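## Task

Using three of the four letter blocks, form the word "USE": each of the three rests entirely on the mat, they sit in one straight, tightly spaced line, and viewed from the scene frame's origin the letters on their upper faces read left to right and stand upright. The leftover block ends up entirely off the mat.

## Robot and tools

ROBOT. Two arms stand at a table: left_arm carries a left hand, right_arm a right hand (mirror images). Base positions in the scene frame: left_arm (+0.071, +0.342, +0.035) m, right_arm (-0.060, -0.367, +0.035) m, each turned only slightly about z. A camera stand sits behind them. Each hand has index, middle and ring fingers plus a thumb, rubber-capped tips, and a rigid mast near the wrist on the palm side that can strike objects.

FRAMES. Scene frame: origin at table-top height midway between the nominal bases, +z up, +x outward over the table, left_arm toward +y. Arm names do not match the left/right sides of images. Hand positions, quaternions, velocities, Hand target and wrist-camera poses are in that arm's own base frame; fixed cameras and the table use the scene frame. Hand point axes: +z runs along straightened fingers toward the tips, +y points out of the palm face (palm at y = -0.062 m), +x crosses the palm away from the thumb on the right hand and toward it on the left.

THE 48-NUMBER ROW. Every command row holds 48 numbers, each in [-1, 1], covering both arms even if one is idle: left_arm dx, dy, dz, rx, ry, rz; then 16 left-hand motor goals; left current_limit; left speed; then the same 24 for right_arm. The six pose numbers are an offset, not a pose: a displacement from that arm's Hand target as it stood when the action or move began, along that arm's base axes; rotation is a rotation vector (rx, ry, rz) applied about the Hand target's position. Scale: 1.0 = 0.6 m or 180 degrees. All zeros re-requests the current Hand target; repeating a nonzero offset keeps moving further. Commanded orientation is clipped to within 32 degrees of the measured one each step.
Motor order: index_abd, index_mcp, index_pip, index_dip, middle_abd, middle_mcp, middle_pip, middle_dip, ring_abd, ring_mcp, ring_pip, ring_dip, thumb_cmc, thumb_axl, thumb_mcp, thumb_ipl. Each is an absolute goal angle scaled linearly between its stops; moving toward -1 bends a finger toward the palm (straight values: _abd 0.00, _mcp 0.75, _pip 0.58, _dip 0.70; thumb_cmc 0.71, thumb_axl 0.68, thumb_mcp 0.23, thumb_ipl 0.17). current_limit maps -1..+1 to 0..550 mA (floor 11 mA); speed gives (speed+1)/2 of 8.5 rad/s. Defaults +0.4 and -0.6. Zeros in the hand columns are real goals, so to leave a hand unchanged, copy back its hand_goal, hand_current_limit and hand_speed.

TOOLS.
execute_actions(actions, cameras): actions is a list of actions; each action is a list of up to 15 rows, one per 1/30 s step, the last row held if shorter. Every row in an action is measured from the action's starting Hand target. An empty list returns state plus images. cameras: list of names, ["all"] or [].
move(target, speed, blend, stop_force, zero, blocking, cameras): straight-line paths. target is one row or up to 15 rows, all offsets from the same starting Hand targets. speed in m/s, 0.002 to 3.6, default 0.25 (turn rate twice that in rad/s), one value or one per target. blend in metres for corner rounding; 0 stops at each target. stop_force in N, 3 to 120, ends an arm's path when its wrist sensor feels that much resistance; unreliable for rotating hands or light sliding contacts; omit it when backing away from a contact. zero (default true) re-zeros the sensor first. blocking=false returns early (not allowed with stop_force). Paths ignore obstacles and cap at 10 s. Result adds a move: line such as done, off_target, moving, held or fault, plus limits (paced, held).
wait(seconds 0 to 10): lets time run. stop: brakes a running move. zoom_image(camera, region [x0,y0,x1,y1], max 504x504 pixels) on the newest image. zero_wrist_force(arm: left_arm or right_arm). finished_scene(scene 1 to 3): ends the scene irreversibly; the goal must hold without the robot.

CAMERAS: cam_high (896x504), cam_low (896x504), cam_left_wrist (616x616), cam_right_wrist (616x616); calibration is approximate.

RESULTS. Per arm: end_effector_position (m), end_effector_quat_wxyz, velocities, Hand target (the commanded pose that next offsets start from; the hand often rests slightly short of it; send the gap as an offset). Hand lines list 16 entries in motor order: hand_goal, hand_measured, hand_current_ma, hand_state (moving, goal, blocked, overload). Wrist force/torque are in the hand's own axes, with a peak line. Also joint torques, motor temperatures, MOTOR HOT and fault lines.

AVOID. Net force near 150 N or wrist contact torque over 26 N m causes a 10 s arm stop; a target pressed past a firm contact can do this. Keep arms and hands from touching each other. Motors at 495 mA or more for 5 s shut down for 10 s. Motors at 85 °C brake the arm for 30 to 60 s; avoid long stretched holds. Don't route paths near an arm's own base. Move gently near blocks; never drop, fling or push anything off the table. Scene 1 is practice.

Each tool is called after "Request:" by a JSON object that holds its "op" and its "data".

## Session

Request:
{"op": "execute_actions", "data": {"actions": []}}

Scene clock: 0.00 s.
left_arm: end_effector_position=(+0.2524, +0.1039, +0.2680) hand_goal=(+0.000, +0.754, +0.576, +0.696, +0.000, +0.754, +0.576, +0.696, +0.000, +0.754, +0.576, +0.696, +0.714, +0.678, +0.226, +0.168) hand_measured=(+0.000, +0.754, +0.576, +0.696, +0.000, +0.754, +0.576, +0.696, +0.000, +0.754, +0.576, +0.696, +0.714, +0.678, +0.226, +0.168) hand_current_ma=(+0, +0, +0, +0, +0, +0, +0, +0, +0, +0, +0, +0, +0, +0, +0, +0) hand_state=(goal, goal, goal, goal, goal, goal, goal, goal, goal, goal, goal, goal, goal, goal, goal, goal) hand_current_limit=0.40 hand_speed=-0.60 end_effector_quat_wxyz=(+0.175, -0.621, +0.748, -0.154) | right_arm: end_effector_position=(+0.3233, +0.2086, +0.2310) hand_goal=(+0.000, +0.754, +0.576, +0.696, +0.000, +0.754, +0.576, +0.696, +0.000, +0.754, +0.576, +0.696, +0.714, +0.678, +0.226, +0.168) hand_measured=(+0.000, +0.754, +0.576, +0.696, +0.000, +0.754, +0.576, +0.696, +0.000, +0.754, +0.576, +0.696, +0.714, +0.678, +0.226, +0.168) hand_current_ma=(+0, +0, +0, +0, +0, +0, +0, +0, +0, +0, +0, +0, +0, +0, +0, +0) hand_state=(overload, goal, goal, goal, goal, goal, goal, goal, goal, goal, goal, goal, goal, goal, goal, goal) hand_current_limit=0.40 hand_speed=-0.60 end_effector_quat_wxyz=(-0.032, +0.733, -0.679, -0.015)
Joint positions: left_arm=[4.161 -0.873 -2.27 -1.321 1.167 -1.989] | right_arm=[0.105 -1.688 2.017 -1.928 -1.505 3.172]
Joint velocities: within noise
Joint torques (N m): no reading
Motor temperatures (°C): left_arm=[38 32 26 33 43 45] | right_arm=[32 32 35 37 32 44]
Wrist force (N): no reading
Wrist torque (N m): no reading
Wrist force, peak (N): no reading
Hand target: left_arm +0.2524, +0.1039, +0.2680; +0.175, -0.621, +0.748, -0.154 | right_arm +0.3233, +0.2086, +0.2310; -0.032, +0.733, -0.679, -0.015

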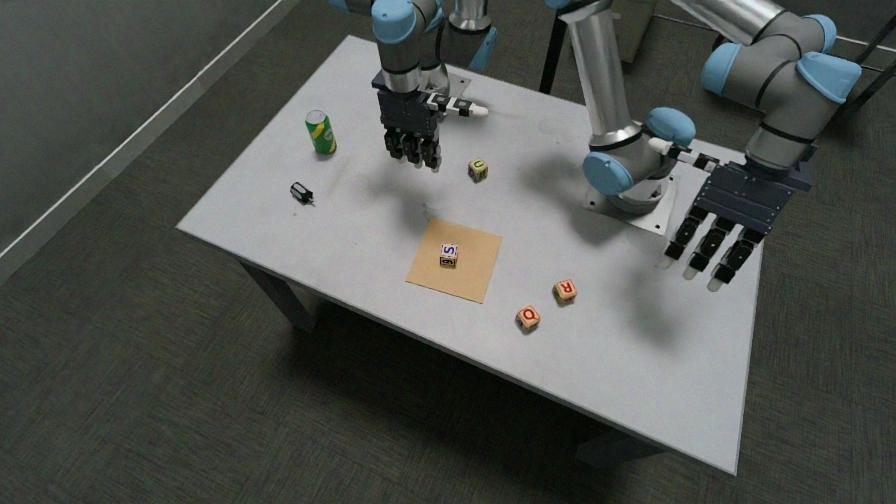

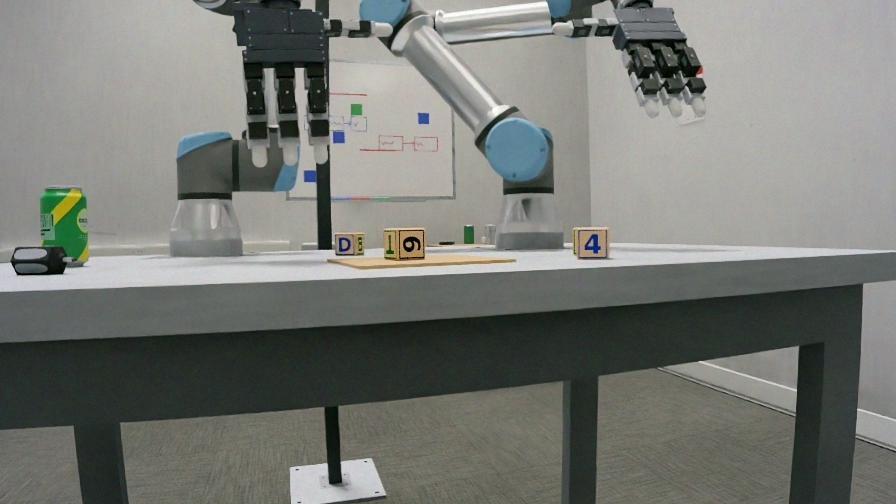

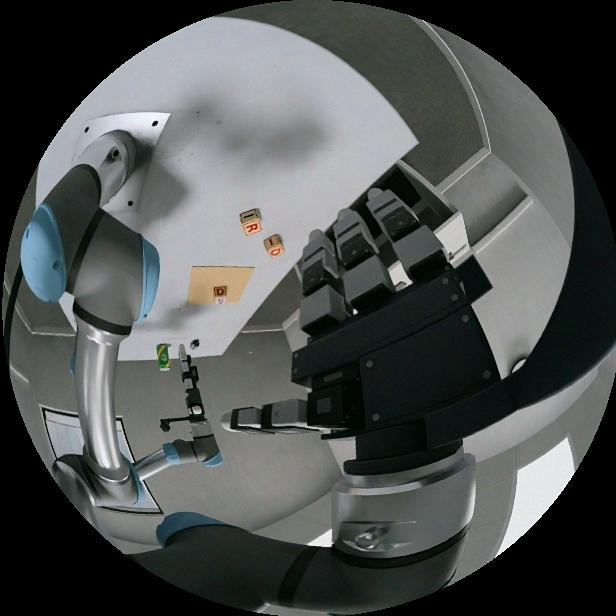

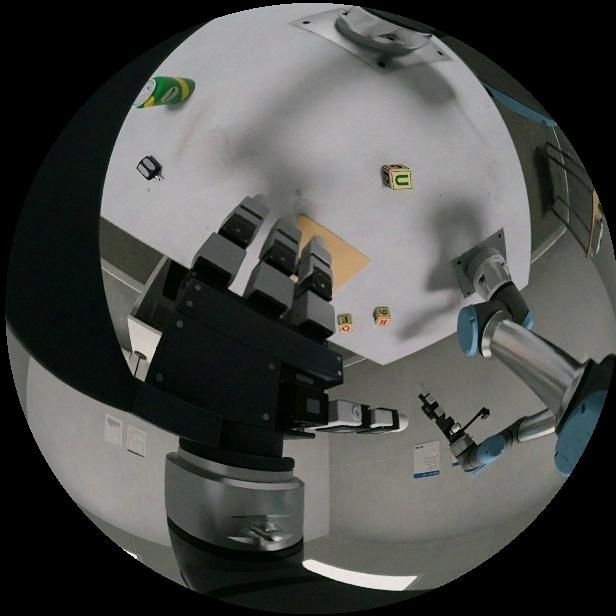

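Request:
{"op": "zoom_image", "data": {"camera": "cam_high", "region": [380, 140, 600, 340]}}

Request:
{"op": "zoom_image", "data": {"camera": "cam_low", "region": [300, 200, 640, 290]}}

Request:
{"op": "zoom_image", "data": {"camera": "cam_right_wrist", "region": [280, 140, 440, 360]}}

Request:
{"op": "zoom_image", "data": {"camera": "cam_left_wrist", "region": [160, 180, 300, 330]}}

Scaled by 2.291 from the camera's 896x504 image, which has a finer 1280x720 frame.

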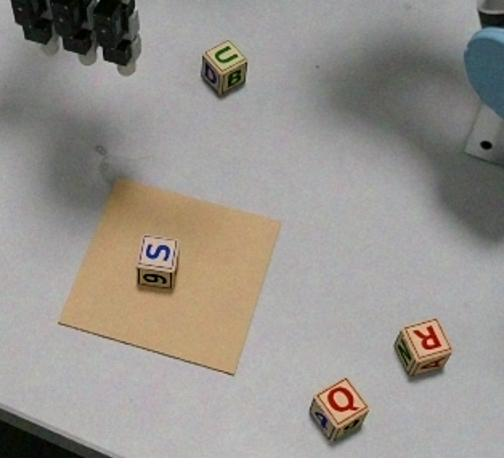

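Scaled by 1.482 from the camera's 896x504 image, which has a finer 1280x720 frame.

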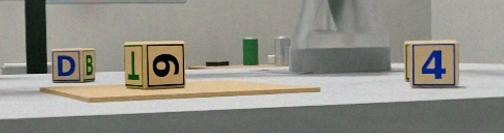

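Scaled by 2.291 from the camera's 616x616 image, which has a finer 880x880 frame.

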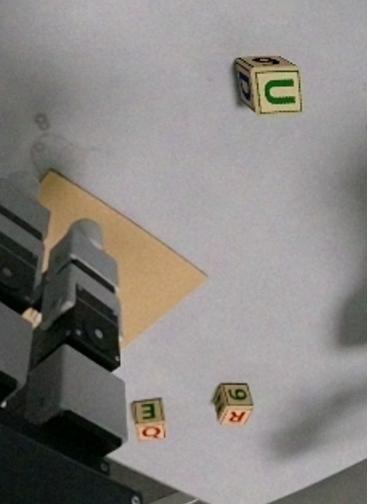

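Scaled by 3.360 from the camera's 616x616 image, which has a finer 880x880 frame.

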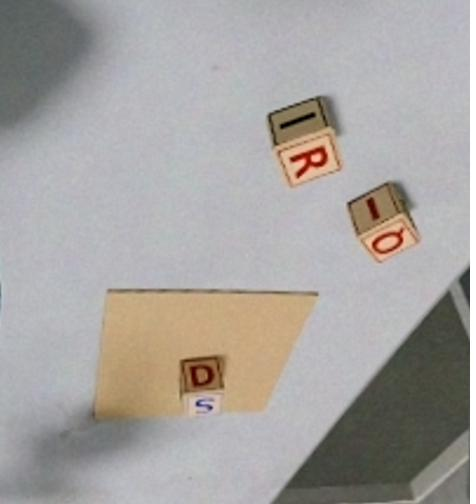

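Request:
{"op": "zoom_image", "data": {"camera": "cam_high", "region": [430, 230, 470, 275]}}

Request:
{"op": "zoom_image", "data": {"camera": "cam_high", "region": [460, 150, 500, 190]}}

Request:
{"op": "zoom_image", "data": {"camera": "cam_high", "region": [505, 265, 595, 345]}}

Request:
{"op": "zoom_image", "data": {"camera": "cam_right_wrist", "region": [320, 295, 400, 345]}}

Request:
{"op": "zoom_image", "data": {"camera": "cam_right_wrist", "region": [370, 150, 430, 200]}}

Request:
{"op": "zoom_image", "data": {"camera": "cam_left_wrist", "region": [195, 270, 245, 315]}}

Scaled by 11.200 from the camera's 896x504 image, which has a finer 1280x720 frame.

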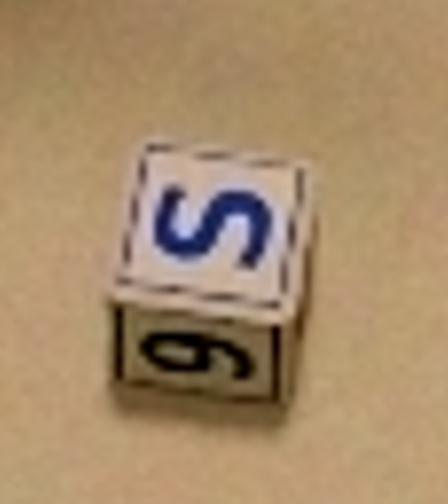

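Scaled by 12.600 from the camera's 896x504 image, which has a finer 1280x720 frame.

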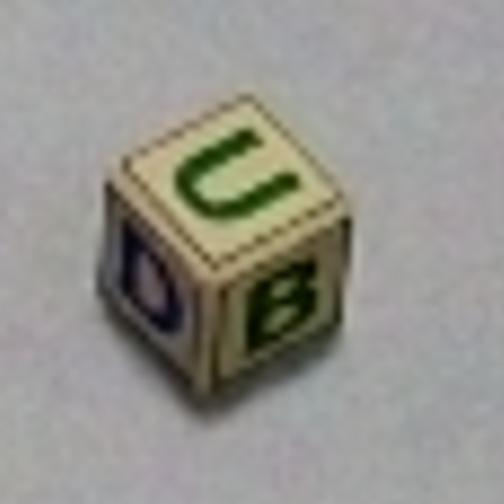

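Scaled by 5.600 from the camera's 896x504 image, which has a finer 1280x720 frame.

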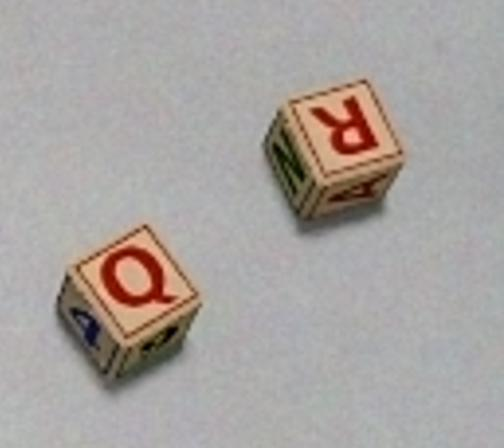

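Scaled by 6.300 from the camera's 616x616 image, which has a finer 880x880 frame.

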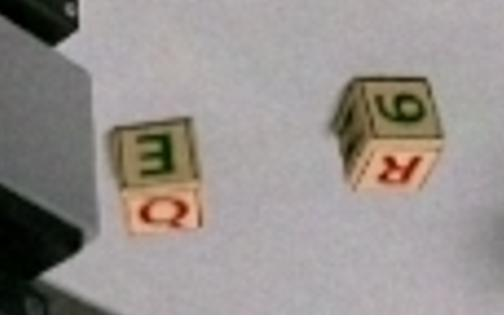

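Scaled by 8.400 from the camera's 616x616 image, which has a finer 880x880 frame.

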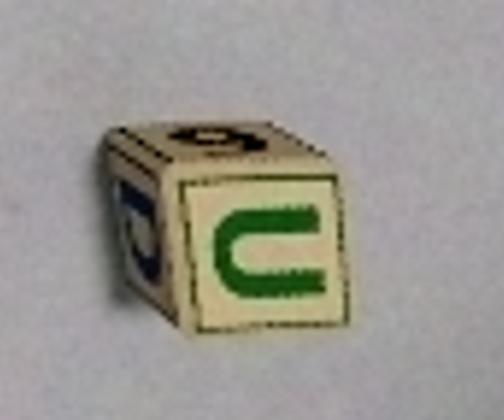

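Scaled by 10.080 from the camera's 616x616 image, which has a finer 880x880 frame.

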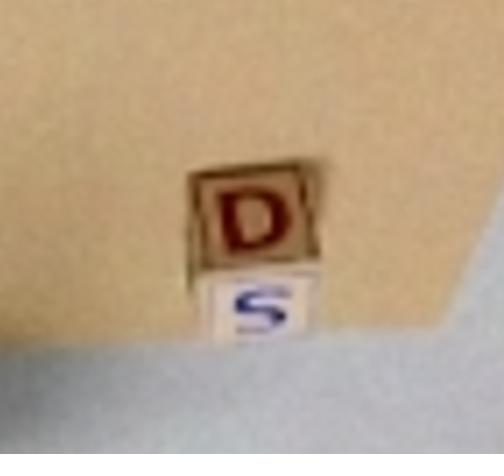

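Request:
{"op": "zoom_image", "data": {"camera": "cam_right_wrist", "region": [334, 310, 356, 336]}}

Request:
{"op": "zoom_image", "data": {"camera": "cam_left_wrist", "region": [236, 200, 290, 262]}}

Scaled by 19.385 from the camera's 616x616 image, which has a finer 880x880 frame.

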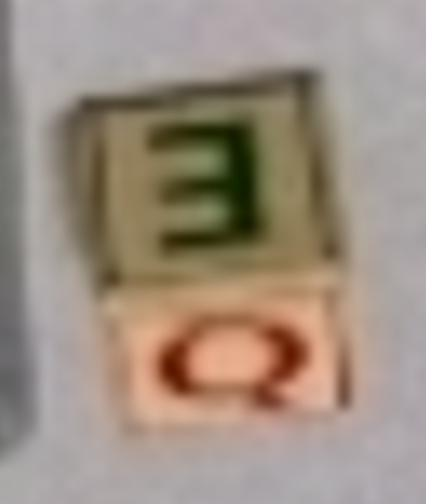

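Scaled by 8.129 from the camera's 616x616 image, which has a finer 880x880 frame.

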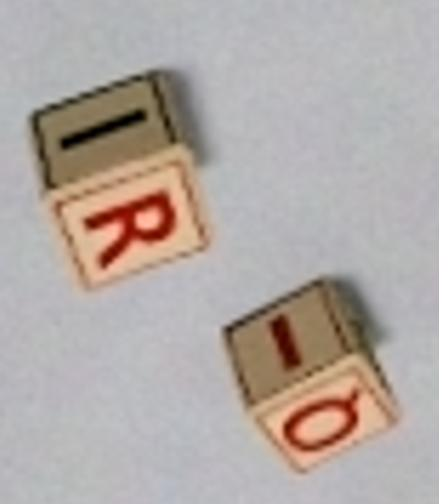

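Request:
{"op": "move", "data": {"target": [0,0,0.05,-0.0302,0.1484,0.1438, 0.25,0.7534,0.5766,0.6957, -0.2167,0.7534,0.5766,0.6957, 0,-0.2055,-0.81,-0.174, 0.714,0.678,0.226,0.168, 0.4,-0.6, -0.083,-0.583,0.25,0,0,0, 0,0.754,0.576,0.696,0,0.754,0.576,0.696,0,0.754,0.576,0.696,0.714,0.678,0.226,0.168,0.4,-0.6], "speed": 0.3, "cameras": ["all"]}}

Scene clock: 560.03 s.
left_arm: end_effector_position=(+0.2524, +0.1039, +0.2980) hand_goal=(+0.250, +0.754, +0.576, +0.696, -0.216, +0.754, +0.576, +0.696, +0.000, -0.206, -0.810, -0.174, +0.714, +0.678, +0.226, +0.168) hand_measured=(+0.246, +0.750, +0.576, +0.696, -0.210, +0.750, +0.576, +0.696, +0.000, -0.190, -0.806, -0.172, +0.712, +0.678, +0.224, +0.168) hand_current_ma=(-6, -5, +1, +0, +7, -5, +1, +0, +0, +37, +6, +4, -2, -1, -4, +0) hand_state=(goal, goal, goal, goal, goal, goal, goal, goal, goal, goal, goal, goal, goal, goal, goal, goal) hand_current_limit=0.40 hand_speed=-0.60 end_effector_quat_wxyz=(+0.000, +0.798, -0.603, +0.000) | right_arm: end_effector_position=(+0.2735, -0.1412, +0.3809) hand_goal=(+0.000, +0.754, +0.576, +0.696, +0.000, +0.754, +0.576, +0.696, +0.000, +0.754, +0.576, +0.696, +0.714, +0.678, +0.226, +0.168) hand_measured=(+0.000, +0.754, +0.576, +0.696, +0.000, +0.754, +0.576, +0.696, +0.000, +0.754, +0.576, +0.696, +0.714, +0.678, +0.224, +0.168) hand_current_ma=(+0, -1, +1, +0, +0, -1, +1, +0, +0, -1, +1, +0, +0, -1, -3, +0) hand_state=(overload, goal, goal, goal, goal, goal, goal, goal, goal, goal, goal, goal, goal, goal, goal, goal) hand_current_limit=0.40 hand_speed=-0.60 end_effector_quat_wxyz=(-0.032, +0.733, -0.679, -0.015)
Joint positions: left_arm=[3.946 -1.195 -2.024 -1.494 1.572 -2.612] | right_arm=[-0.797 -1.851 1.741 -1.427 -1.508 2.268]
Joint torques (N m): left_arm=[-10.11 -6.53 31.17 0.49 1.45 -2.56] | right_arm=[-12.42 -2.59 -32.6 -0.9 2.25 -2.12]
Motor temperatures (°C): left_arm=[34 30 24 33 38 43] | right_arm=[31 31 32 36 32 42]
Wrist force (N): left_arm=[-0.4 -0.9 0.6] | right_arm=[0.1 0.0 0.1]
Wrist torque (N m): left_arm=[-0.11 0.06 -0.01] | right_arm=[0.01 -0.03 0.12]
Wrist force, peak (N): left_arm=[-0.2 -1.3 0.4] | right_arm=[1.7 0.5 -0.9]
Hand target: left_arm +0.2524, +0.1039, +0.2980; +0.000, +0.798, -0.603, +0.000 | right_arm +0.2735, -0.1412, +0.3810; -0.032, +0.733, -0.679, -0.015
Off the commanded pose: left_arm 0.000 m, 0 deg | right_arm 0.000 m, 0 deg.
move: done
camera_calibration:
cam_left_wrist: T_world_to_cam=[[0.436348, 0.899778, -0.00048537, -0.233949], [0.578479, -0.28012, 0.766091, -0.397734], [0.689176, -0.334563, -0.642732, 0.169117], [0, 0, 0, 1]] pos_world=[0.215612, 0.155669, 0.413283]
cam_right_wrist: T_world_to_cam=[[-0.718373, 0.695655, 0.00206706, 0.325154], [0.433737, 0.445574, 0.783158, -0.401033], [0.543887, 0.563496, -0.621819, 0.298048], [0, 0, 0, 1]] pos_world=[0.24542, -0.215454, 0.498732]

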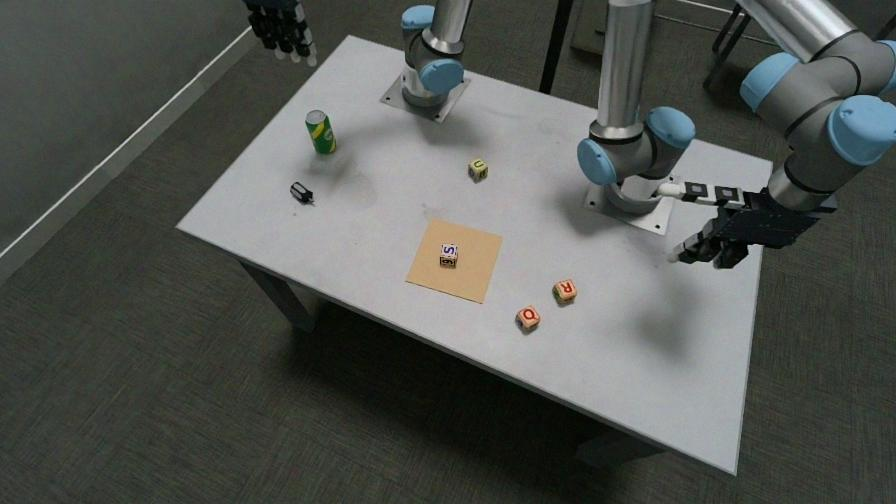

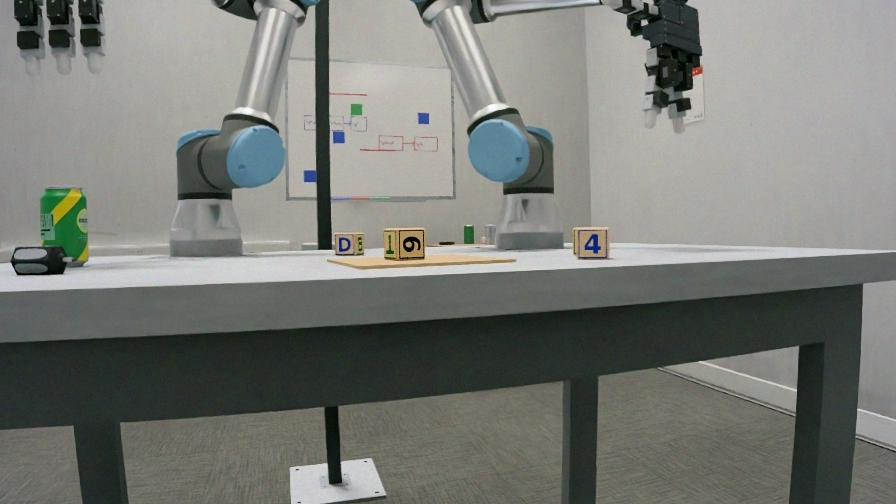

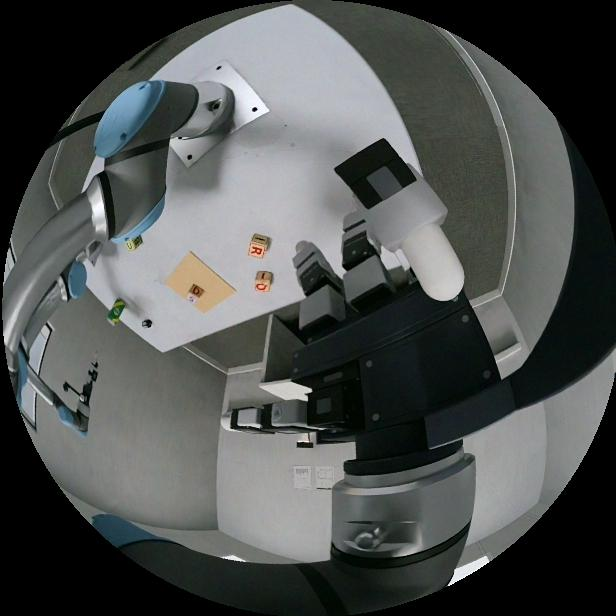

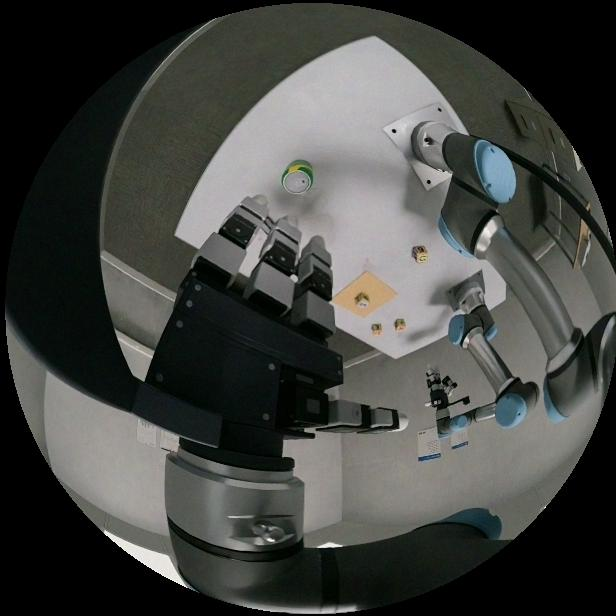

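Request:
{"op": "move", "data": {"target": [0.1477,-0.815,-0.1633,0,0,0, 0.25,0.7534,0.5766,0.6957, -0.2167,0.7534,0.5766,0.6957, 0,-0.2055,-0.81,-0.174, 0.714,0.678,0.226,0.168, 0.4,-0.6, 0,0,0,0,0,0, 0,0.754,0.576,0.696,0,0.754,0.576,0.696,0,0.754,0.576,0.696,0.714,0.678,0.226,0.168,0.4,-0.6], "speed": 0.3, "cameras": ["all"]}}

Scene clock: 570.90 s.
left_arm: end_effector_position=(+0.3410, -0.3850, +0.2001) hand_goal=(+0.250, +0.754, +0.576, +0.696, -0.216, +0.754, +0.576, +0.696, +0.000, -0.206, -0.810, -0.174, +0.714, +0.678, +0.226, +0.168) hand_measured=(+0.246, +0.750, +0.576, +0.696, -0.212, +0.750, +0.576, +0.696, +0.000, -0.190, -0.806, -0.172, +0.712, +0.678, +0.224, +0.168) hand_current_ma=(-6, -5, +1, +0, +5, -5, +1, +0, +0, +37, +6, +4, -2, -1, -4, +0) hand_state=(goal, goal, goal, goal, goal, goal, goal, goal, goal, goal, goal, goal, goal, goal, goal, goal) hand_current_limit=0.40 hand_speed=-0.60 end_effector_quat_wxyz=(+0.000, +0.798, -0.603, +0.000) | right_arm: end_effector_position=(+0.2735, -0.1412, +0.3810) hand_goal=(+0.000, +0.754, +0.576, +0.696, +0.000, +0.754, +0.576, +0.696, +0.000, +0.754, +0.576, +0.696, +0.714, +0.678, +0.226, +0.168) hand_measured=(+0.000, +0.754, +0.576, +0.696, +0.000, +0.754, +0.576, +0.696, +0.000, +0.754, +0.576, +0.696, +0.714, +0.678, +0.224, +0.168) hand_current_ma=(+0, -1, +1, +0, +0, -1, +1, +0, +0, -1, +1, +0, +0, -1, -3, +0) hand_state=(overload, goal, goal, goal, goal, goal, goal, goal, goal, goal, goal, goal, goal, goal, goal, goal) hand_current_limit=0.40 hand_speed=-0.60 end_effector_quat_wxyz=(-0.032, +0.733, -0.679, -0.015)
Joint positions: left_arm=[2.708 -1.714 -1.83 -1.17 1.571 -3.851] | right_arm=[-0.798 -1.851 1.741 -1.426 -1.508 2.267]
Joint torques (N m): left_arm=[-10.41 15.02 29.72 0.65 1.36 -2.35] | right_arm=[-11.48 -1.18 -33.16 -1.02 2.14 -2.02]
Wrist force (N): left_arm=[-0.4 -0.8 0.5] | right_arm=[0.2 0.0 -0.3]
Wrist torque (N m): left_arm=[-0.11 0.07 0.00] | right_arm=[0.04 -0.04 0.13]
Wrist force, peak (N): left_arm=[-1.6 -1.5 0.0] | right_arm=[0.5 -0.1 -0.2]
Hand target: left_arm +0.3410, -0.3851, +0.2000; +0.000, +0.798, -0.603, +0.000 | right_arm +0.2735, -0.1412, +0.3810; -0.032, +0.733, -0.679, -0.015
Off the commanded pose: left_arm 0.000 m, 0 deg | right_arm 0.000 m, 0 deg.
move: done
camera_calibration:
cam_left_wrist: T_world_to_cam=[[0.436287, 0.899808, -0.000426257, 0.167254], [0.578498, -0.280131, 0.766072, -0.510941], [0.689198, -0.334474, -0.642754, -0.118405], [0, 0, 0, 1]] pos_world=[0.304212, -0.333231, 0.315384]
cam_right_wrist: T_world_to_cam=[[-0.718373, 0.695655, 0.00206649, 0.325223], [0.433694, 0.44553, 0.783207, -0.401012], [0.543921, 0.563531, -0.621758, 0.298073], [0, 0, 0, 1]] pos_world=[0.24542, -0.215554, 0.498732]

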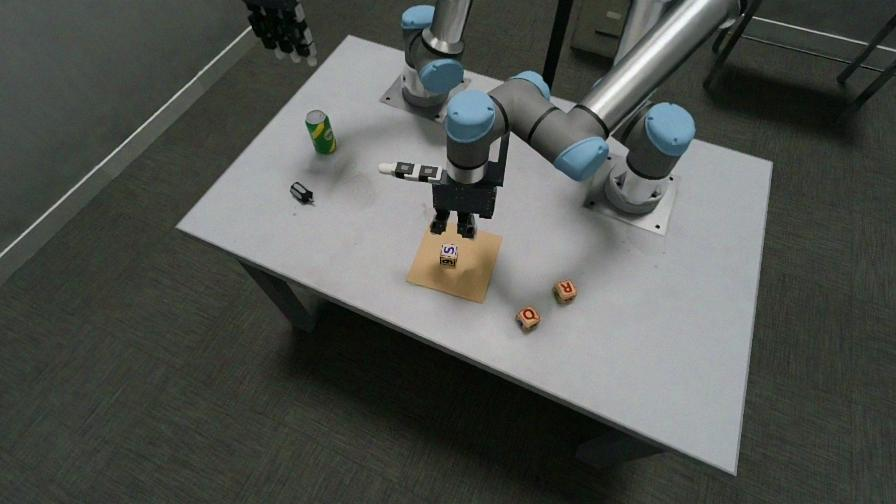

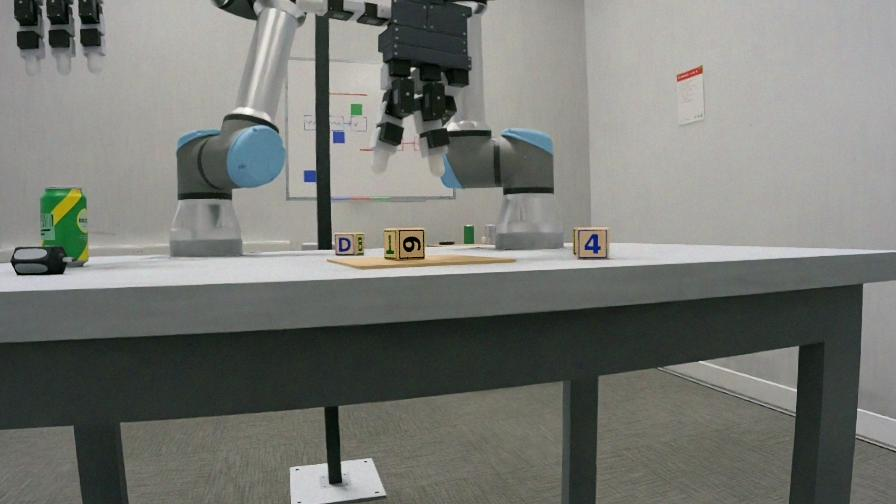

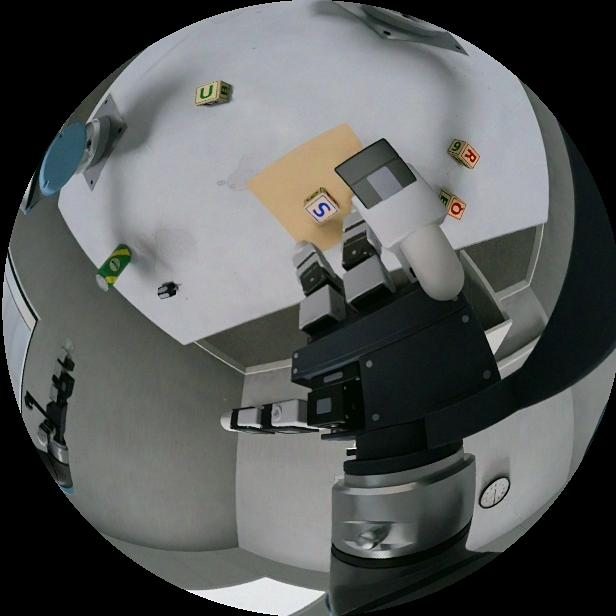

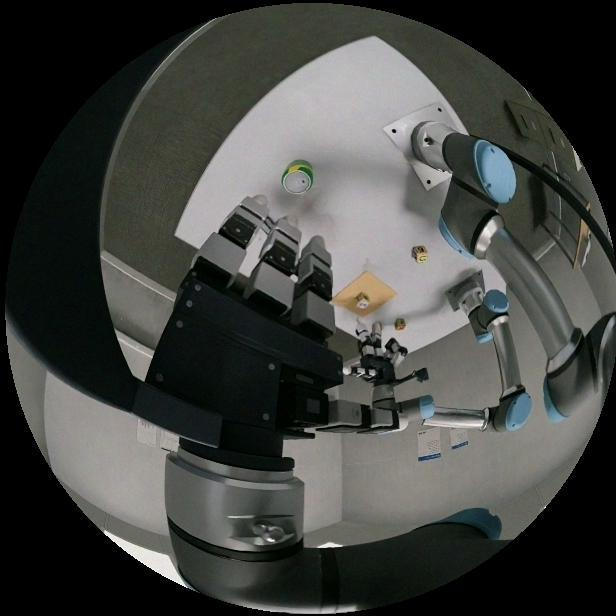

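Request:
{"op": "zoom_image", "data": {"camera": "cam_left_wrist", "region": [240, 140, 400, 300]}}

Request:
{"op": "zoom_image", "data": {"camera": "cam_high", "region": [400, 180, 520, 310]}}

Scaled by 3.150 from the camera's 616x616 image, which has a finer 880x880 frame.

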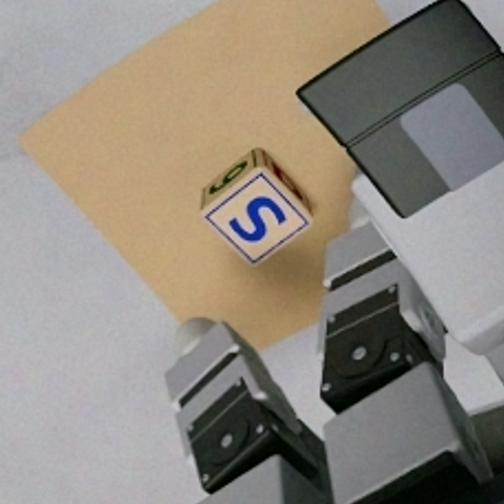

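Scaled by 3.877 from the camera's 896x504 image, which has a finer 1280x720 frame.

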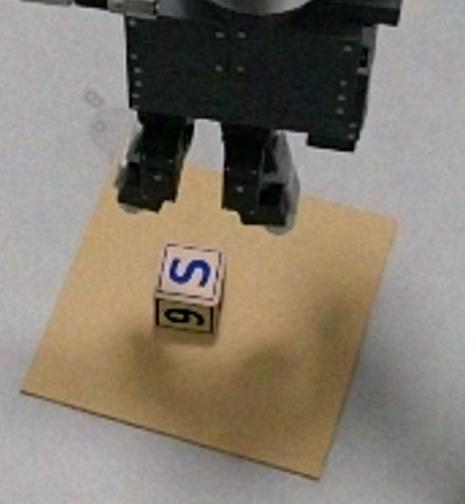

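Request:
{"op": "zoom_image", "data": {"camera": "cam_left_wrist", "region": [280, 180, 370, 270]}}

Request:
{"op": "zoom_image", "data": {"camera": "cam_high", "region": [420, 205, 490, 275]}}

Scaled by 5.600 from the camera's 616x616 image, which has a finer 880x880 frame.

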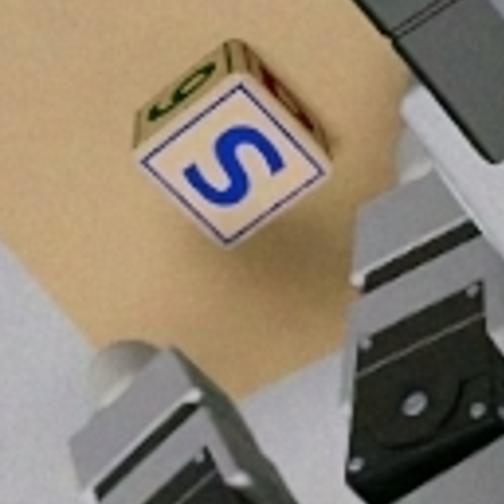

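Scaled by 7.200 from the camera's 896x504 image, which has a finer 1280x720 frame.

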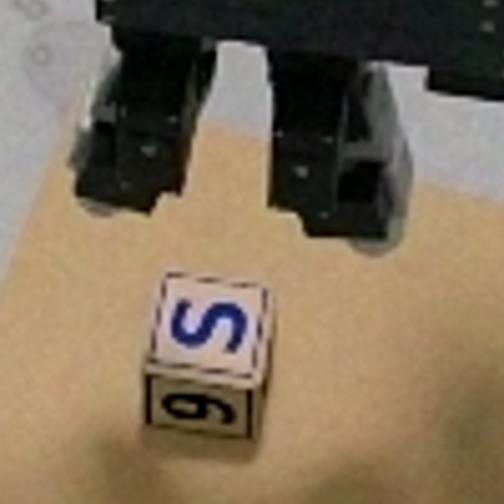

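Request:
{"op": "move", "data": {"target": [-0.0067,-0.0117,-0.0883,0,0,0, 0.25,0.7534,0.5766,0.6957, -0.2167,0.7534,0.5766,0.6957, 0,-0.2055,-0.81,-0.174, 0.714,0.678,0.226,0.168, 0.4,-0.6, 0,0,0,0,0,0, 0,0.754,0.576,0.696,0,0.754,0.576,0.696,0,0.754,0.576,0.696,0.714,0.678,0.226,0.168,0.4,-0.6], "speed": 0.2, "cameras": ["cam_high","cam_low","cam_left_wrist"]}}

Request:
{"op": "zoom_image", "data": {"camera": "cam_left_wrist", "region": [270, 180, 390, 300]}}

Request:
{"op": "zoom_image", "data": {"camera": "cam_high", "region": [420, 205, 490, 275]}}

Request:
{"op": "zoom_image", "data": {"camera": "cam_low", "region": [340, 160, 500, 280]}}

Scene clock: 631.73 s.
left_arm: end_effector_position=(+0.3370, -0.3921, +0.1471) hand_goal=(+0.250, +0.754, +0.576, +0.696, -0.216, +0.754, +0.576, +0.696, +0.000, -0.206, -0.810, -0.174, +0.714, +0.678, +0.226, +0.168) hand_measured=(+0.246, +0.750, +0.576, +0.696, -0.212, +0.750, +0.576, +0.696, +0.000, -0.190, -0.806, -0.172, +0.712, +0.678, +0.224, +0.168) hand_current_ma=(-6, -5, +1, +0, +5, -5, +1, +0, +0, +37, +6, +4, -2, -1, -4, +0) hand_state=(goal, goal, goal, goal, goal, goal, goal, goal, goal, goal, goal, goal, goal, goal, goal, goal) hand_current_limit=0.40 hand_speed=-0.60 end_effector_quat_wxyz=(+0.000, +0.798, -0.603, +0.000) | right_arm: end_effector_position=(+0.2735, -0.1412, +0.3810) hand_goal=(+0.000, +0.754, +0.576, +0.696, +0.000, +0.754, +0.576, +0.696, +0.000, +0.754, +0.576, +0.696, +0.714, +0.678, +0.226, +0.168) hand_measured=(+0.000, +0.754, +0.576, +0.696, +0.000, +0.754, +0.576, +0.696, +0.000, +0.754, +0.576, +0.696, +0.714, +0.678, +0.224, +0.168) hand_current_ma=(+0, -1, +1, +0, +0, -1, +1, +0, +0, -1, +1, +0, +0, -1, -3, +0) hand_state=(overload, goal, goal, goal, goal, goal, goal, goal, goal, goal, goal, goal, goal, goal, goal, goal) hand_current_limit=0.40 hand_speed=-0.60 end_effector_quat_wxyz=(-0.032, +0.733, -0.679, -0.015)
Joint positions: left_arm=[2.692 -1.776 -1.906 -1.031 1.571 -3.867] | right_arm=[-0.798 -1.851 1.741 -1.426 -1.508 2.267]
Joint torques (N m): left_arm=[-11.09 15.81 9.92 3.51 -1.3 -2.36] | right_arm=[-11.38 -1.51 -33.11 -1.06 2.15 -1.96]
Wrist force (N): left_arm=[-0.3 -0.9 0.4] | right_arm=[0.2 -0.4 -0.1]
Wrist torque (N m): left_arm=[-0.11 0.04 0.01] | right_arm=[-0.03 -0.04 0.11]
Wrist force, peak (N): left_arm=[-0.2 -1.1 1.6] | right_arm=[0.3 -0.5 0.1]
Hand target: left_arm +0.3370, -0.3921, +0.1471; +0.000, +0.798, -0.603, +0.000 | right_arm +0.2735, -0.1412, +0.3810; -0.032, +0.733, -0.679, -0.015
Off the commanded pose: left_arm 0.000 m, 0 deg | right_arm 0.000 m, 0 deg.
move: done
camera_calibration:
cam_left_wrist: T_world_to_cam=[[0.436287, 0.899808, -0.000426257, 0.175322], [0.578498, -0.280131, 0.766072, -0.470072], [0.689198, -0.334474, -0.642754, -0.152158], [0, 0, 0, 1]] pos_world=[0.300312, -0.340331, 0.262384]
Images, in order (width x height): cam_high 896x504, cam_low 896x504, cam_left_wrist 616x616.

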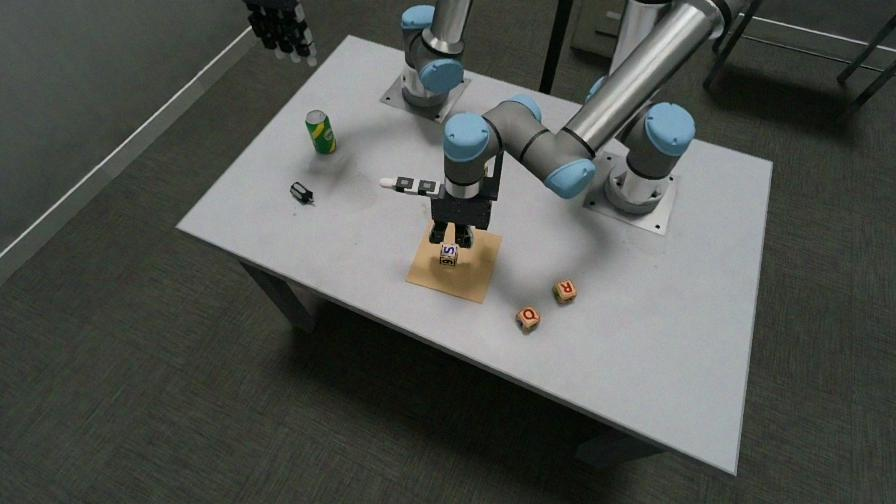

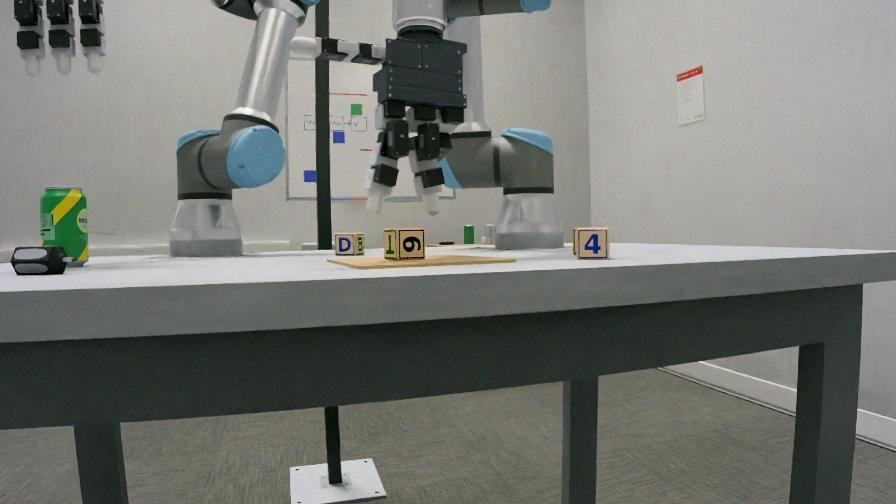

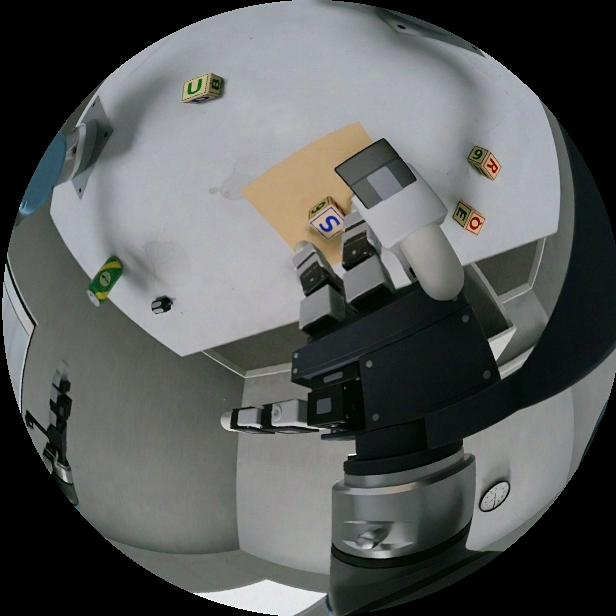

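Scaled by 4.200 from the camera's 616x616 image, which has a finer 880x880 frame.

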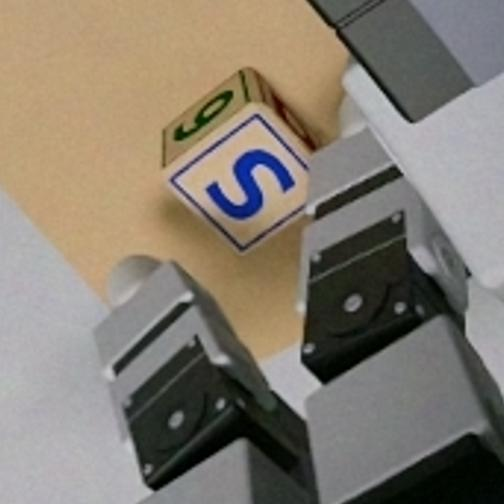

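Scaled by 7.200 from the camera's 896x504 image, which has a finer 1280x720 frame.

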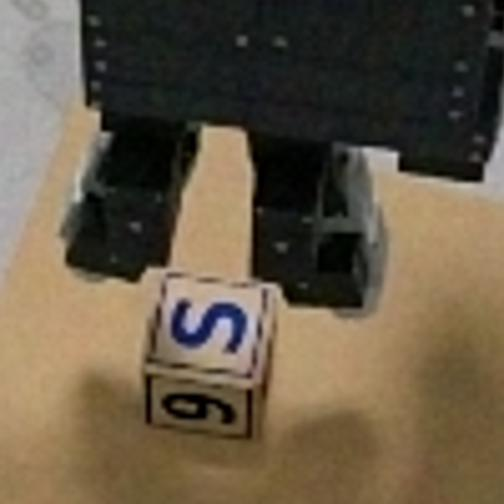

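Scaled by 3.150 from the camera's 896x504 image, which has a finer 1280x720 frame.

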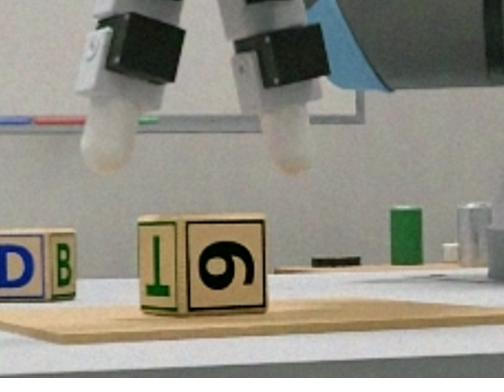

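Request:
{"op": "move", "data": {"target": [-0.005,-0.0017,-0.0792,0,0,0, 0.25,0.7534,0.5766,0.6957, -0.2167,0.7534,0.5766,0.6957, 0,-0.2055,-0.81,-0.174, 0.714,0.678,0.226,0.168, 0.4,-0.6, 0,0,0,0,0,0, 0,0.754,0.576,0.696,0,0.754,0.576,0.696,0,0.754,0.576,0.696,0.714,0.678,0.226,0.168,0.4,-0.6], "speed": 0.1, "stop_force": 8, "cameras": ["cam_high","cam_low","cam_left_wrist"]}}

Request:
{"op": "zoom_image", "data": {"camera": "cam_left_wrist", "region": [270, 180, 390, 300]}}

Request:
{"op": "zoom_image", "data": {"camera": "cam_low", "region": [340, 180, 460, 280]}}

Scene clock: 658.07 s.
left_arm: end_effector_position=(+0.3340, -0.3931, +0.0995) hand_goal=(+0.250, +0.754, +0.576, +0.696, -0.216, +0.754, +0.576, +0.696, +0.000, -0.206, -0.810, -0.174, +0.714, +0.678, +0.226, +0.168) hand_measured=(+0.252, +0.750, +0.576, +0.696, -0.212, +0.750, +0.576, +0.696, +0.000, -0.190, -0.806, -0.172, +0.712, +0.678, +0.224, +0.168) hand_current_ma=(+2, -5, +1, +0, +5, -5, +1, +0, +0, +37, +6, +4, -2, -1, -4, +0) hand_state=(goal, goal, goal, goal, goal, goal, goal, goal, goal, goal, goal, goal, goal, goal, goal, goal) hand_current_limit=0.40 hand_speed=-0.60 end_effector_quat_wxyz=(+0.000, +0.798, -0.603, +0.000) | right_arm: end_effector_position=(+0.2735, -0.1412, +0.3810) hand_goal=(+0.000, +0.754, +0.576, +0.696, +0.000, +0.754, +0.576, +0.696, +0.000, +0.754, +0.576, +0.696, +0.714, +0.678, +0.226, +0.168) hand_measured=(+0.000, +0.754, +0.576, +0.696, +0.000, +0.754, +0.576, +0.696, +0.000, +0.754, +0.576, +0.696, +0.714, +0.678, +0.224, +0.168) hand_current_ma=(+0, -1, +1, +0, +0, -1, +1, +0, +0, -1, +1, +0, +0, -1, -3, +0) hand_state=(overload, goal, goal, goal, goal, goal, goal, goal, goal, goal, goal, goal, goal, goal, goal, goal) hand_current_limit=0.40 hand_speed=-0.60 end_effector_quat_wxyz=(-0.032, +0.733, -0.679, -0.015)
Joint positions: left_arm=[2.688 -1.841 -1.969 -0.904 1.571 -3.871] | right_arm=[-0.798 -1.851 1.741 -1.426 -1.508 2.267]
Joint torques (N m): left_arm=[-10.75 18.3 8.45 3.39 -1.47 -2.46] | right_arm=[-12.08 -1.5 -32.52 -1.11 2.1 -1.91]
Wrist force (N): left_arm=[-0.1 -0.7 0.5] | right_arm=[0.2 -0.1 -0.2]
Wrist torque (N m): left_arm=[-0.10 0.06 0.02] | right_arm=[0.02 -0.03 0.12]
Wrist force, peak (N): left_arm=[-0.5 -0.7 1.3] | right_arm=[0.5 -0.1 0.1]
Hand target: left_arm +0.3340, -0.3931, +0.0995; +0.000, +0.798, -0.603, +0.000 | right_arm +0.2735, -0.1412, +0.3810; -0.032, +0.733, -0.679, -0.015
Off the commanded pose: left_arm 0.000 m, 0 deg | right_arm 0.000 m, 0 deg.
move: done
camera_calibration:
cam_left_wrist: T_world_to_cam=[[0.436287, 0.899808, -0.000426257, 0.17751], [0.578498, -0.280131, 0.766072, -0.432228], [0.689198, -0.334474, -0.642754, -0.180956], [0, 0, 0, 1]] pos_world=[0.297312, -0.341331, 0.214884]
Images, in order (width x height): cam_high 896x504, cam_low 896x504, cam_left_wrist 616x616.

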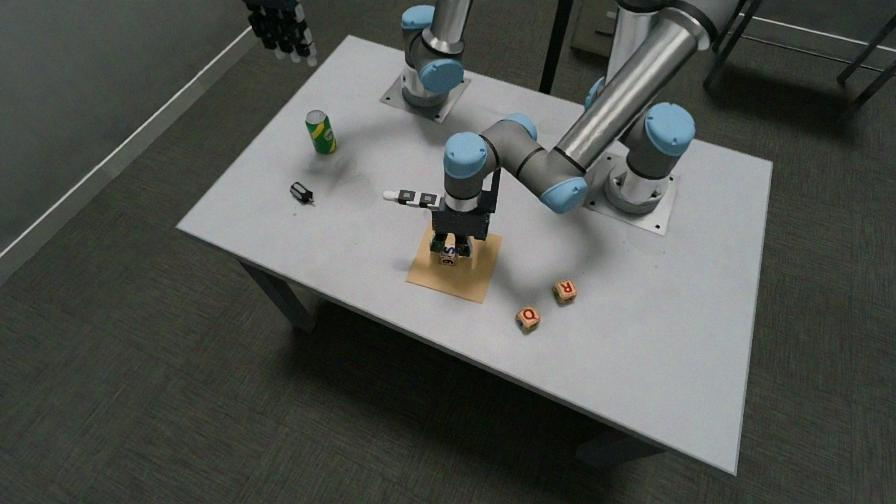

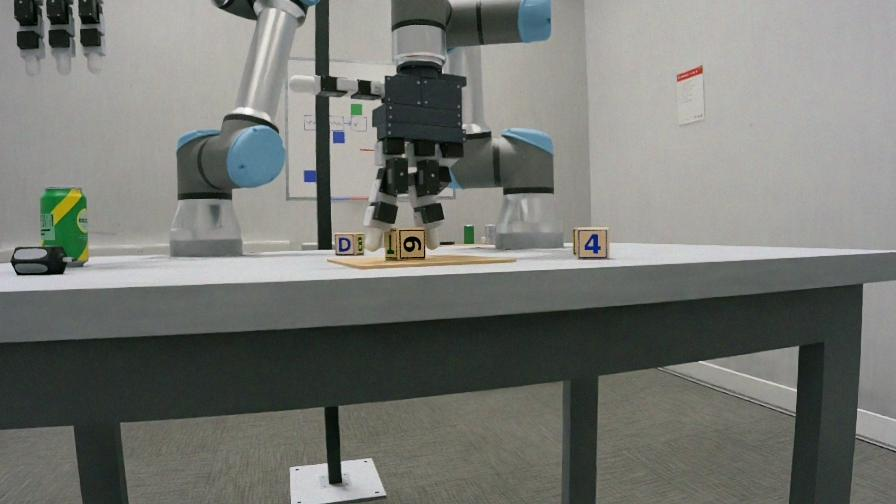

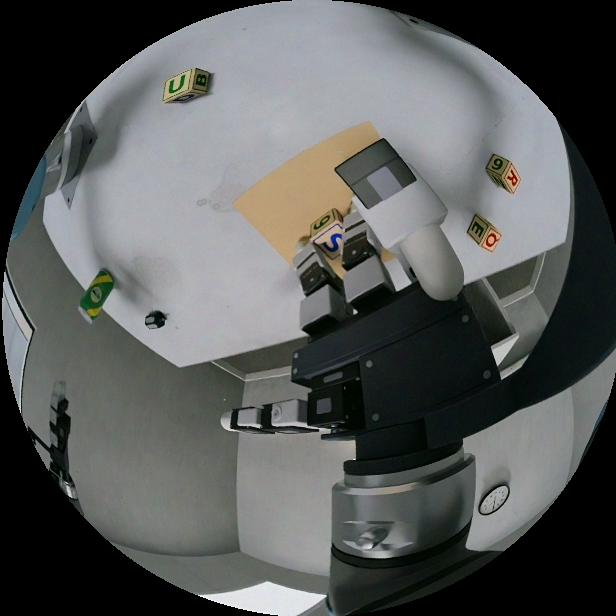

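Scaled by 4.200 from the camera's 616x616 image, which has a finer 880x880 frame.

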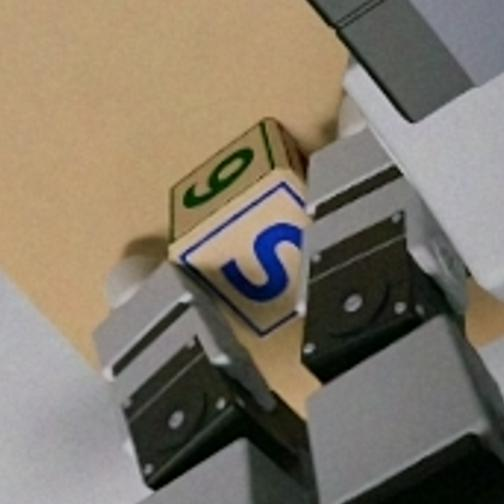

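Scaled by 4.200 from the camera's 896x504 image, which has a finer 1280x720 frame.

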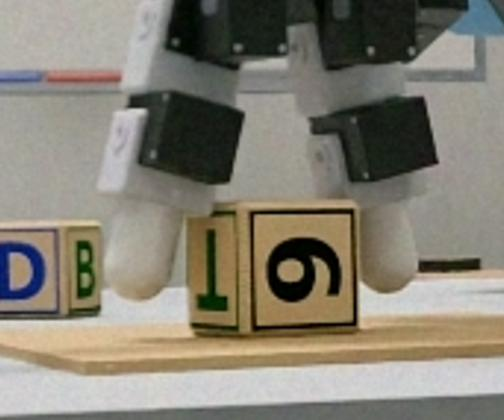

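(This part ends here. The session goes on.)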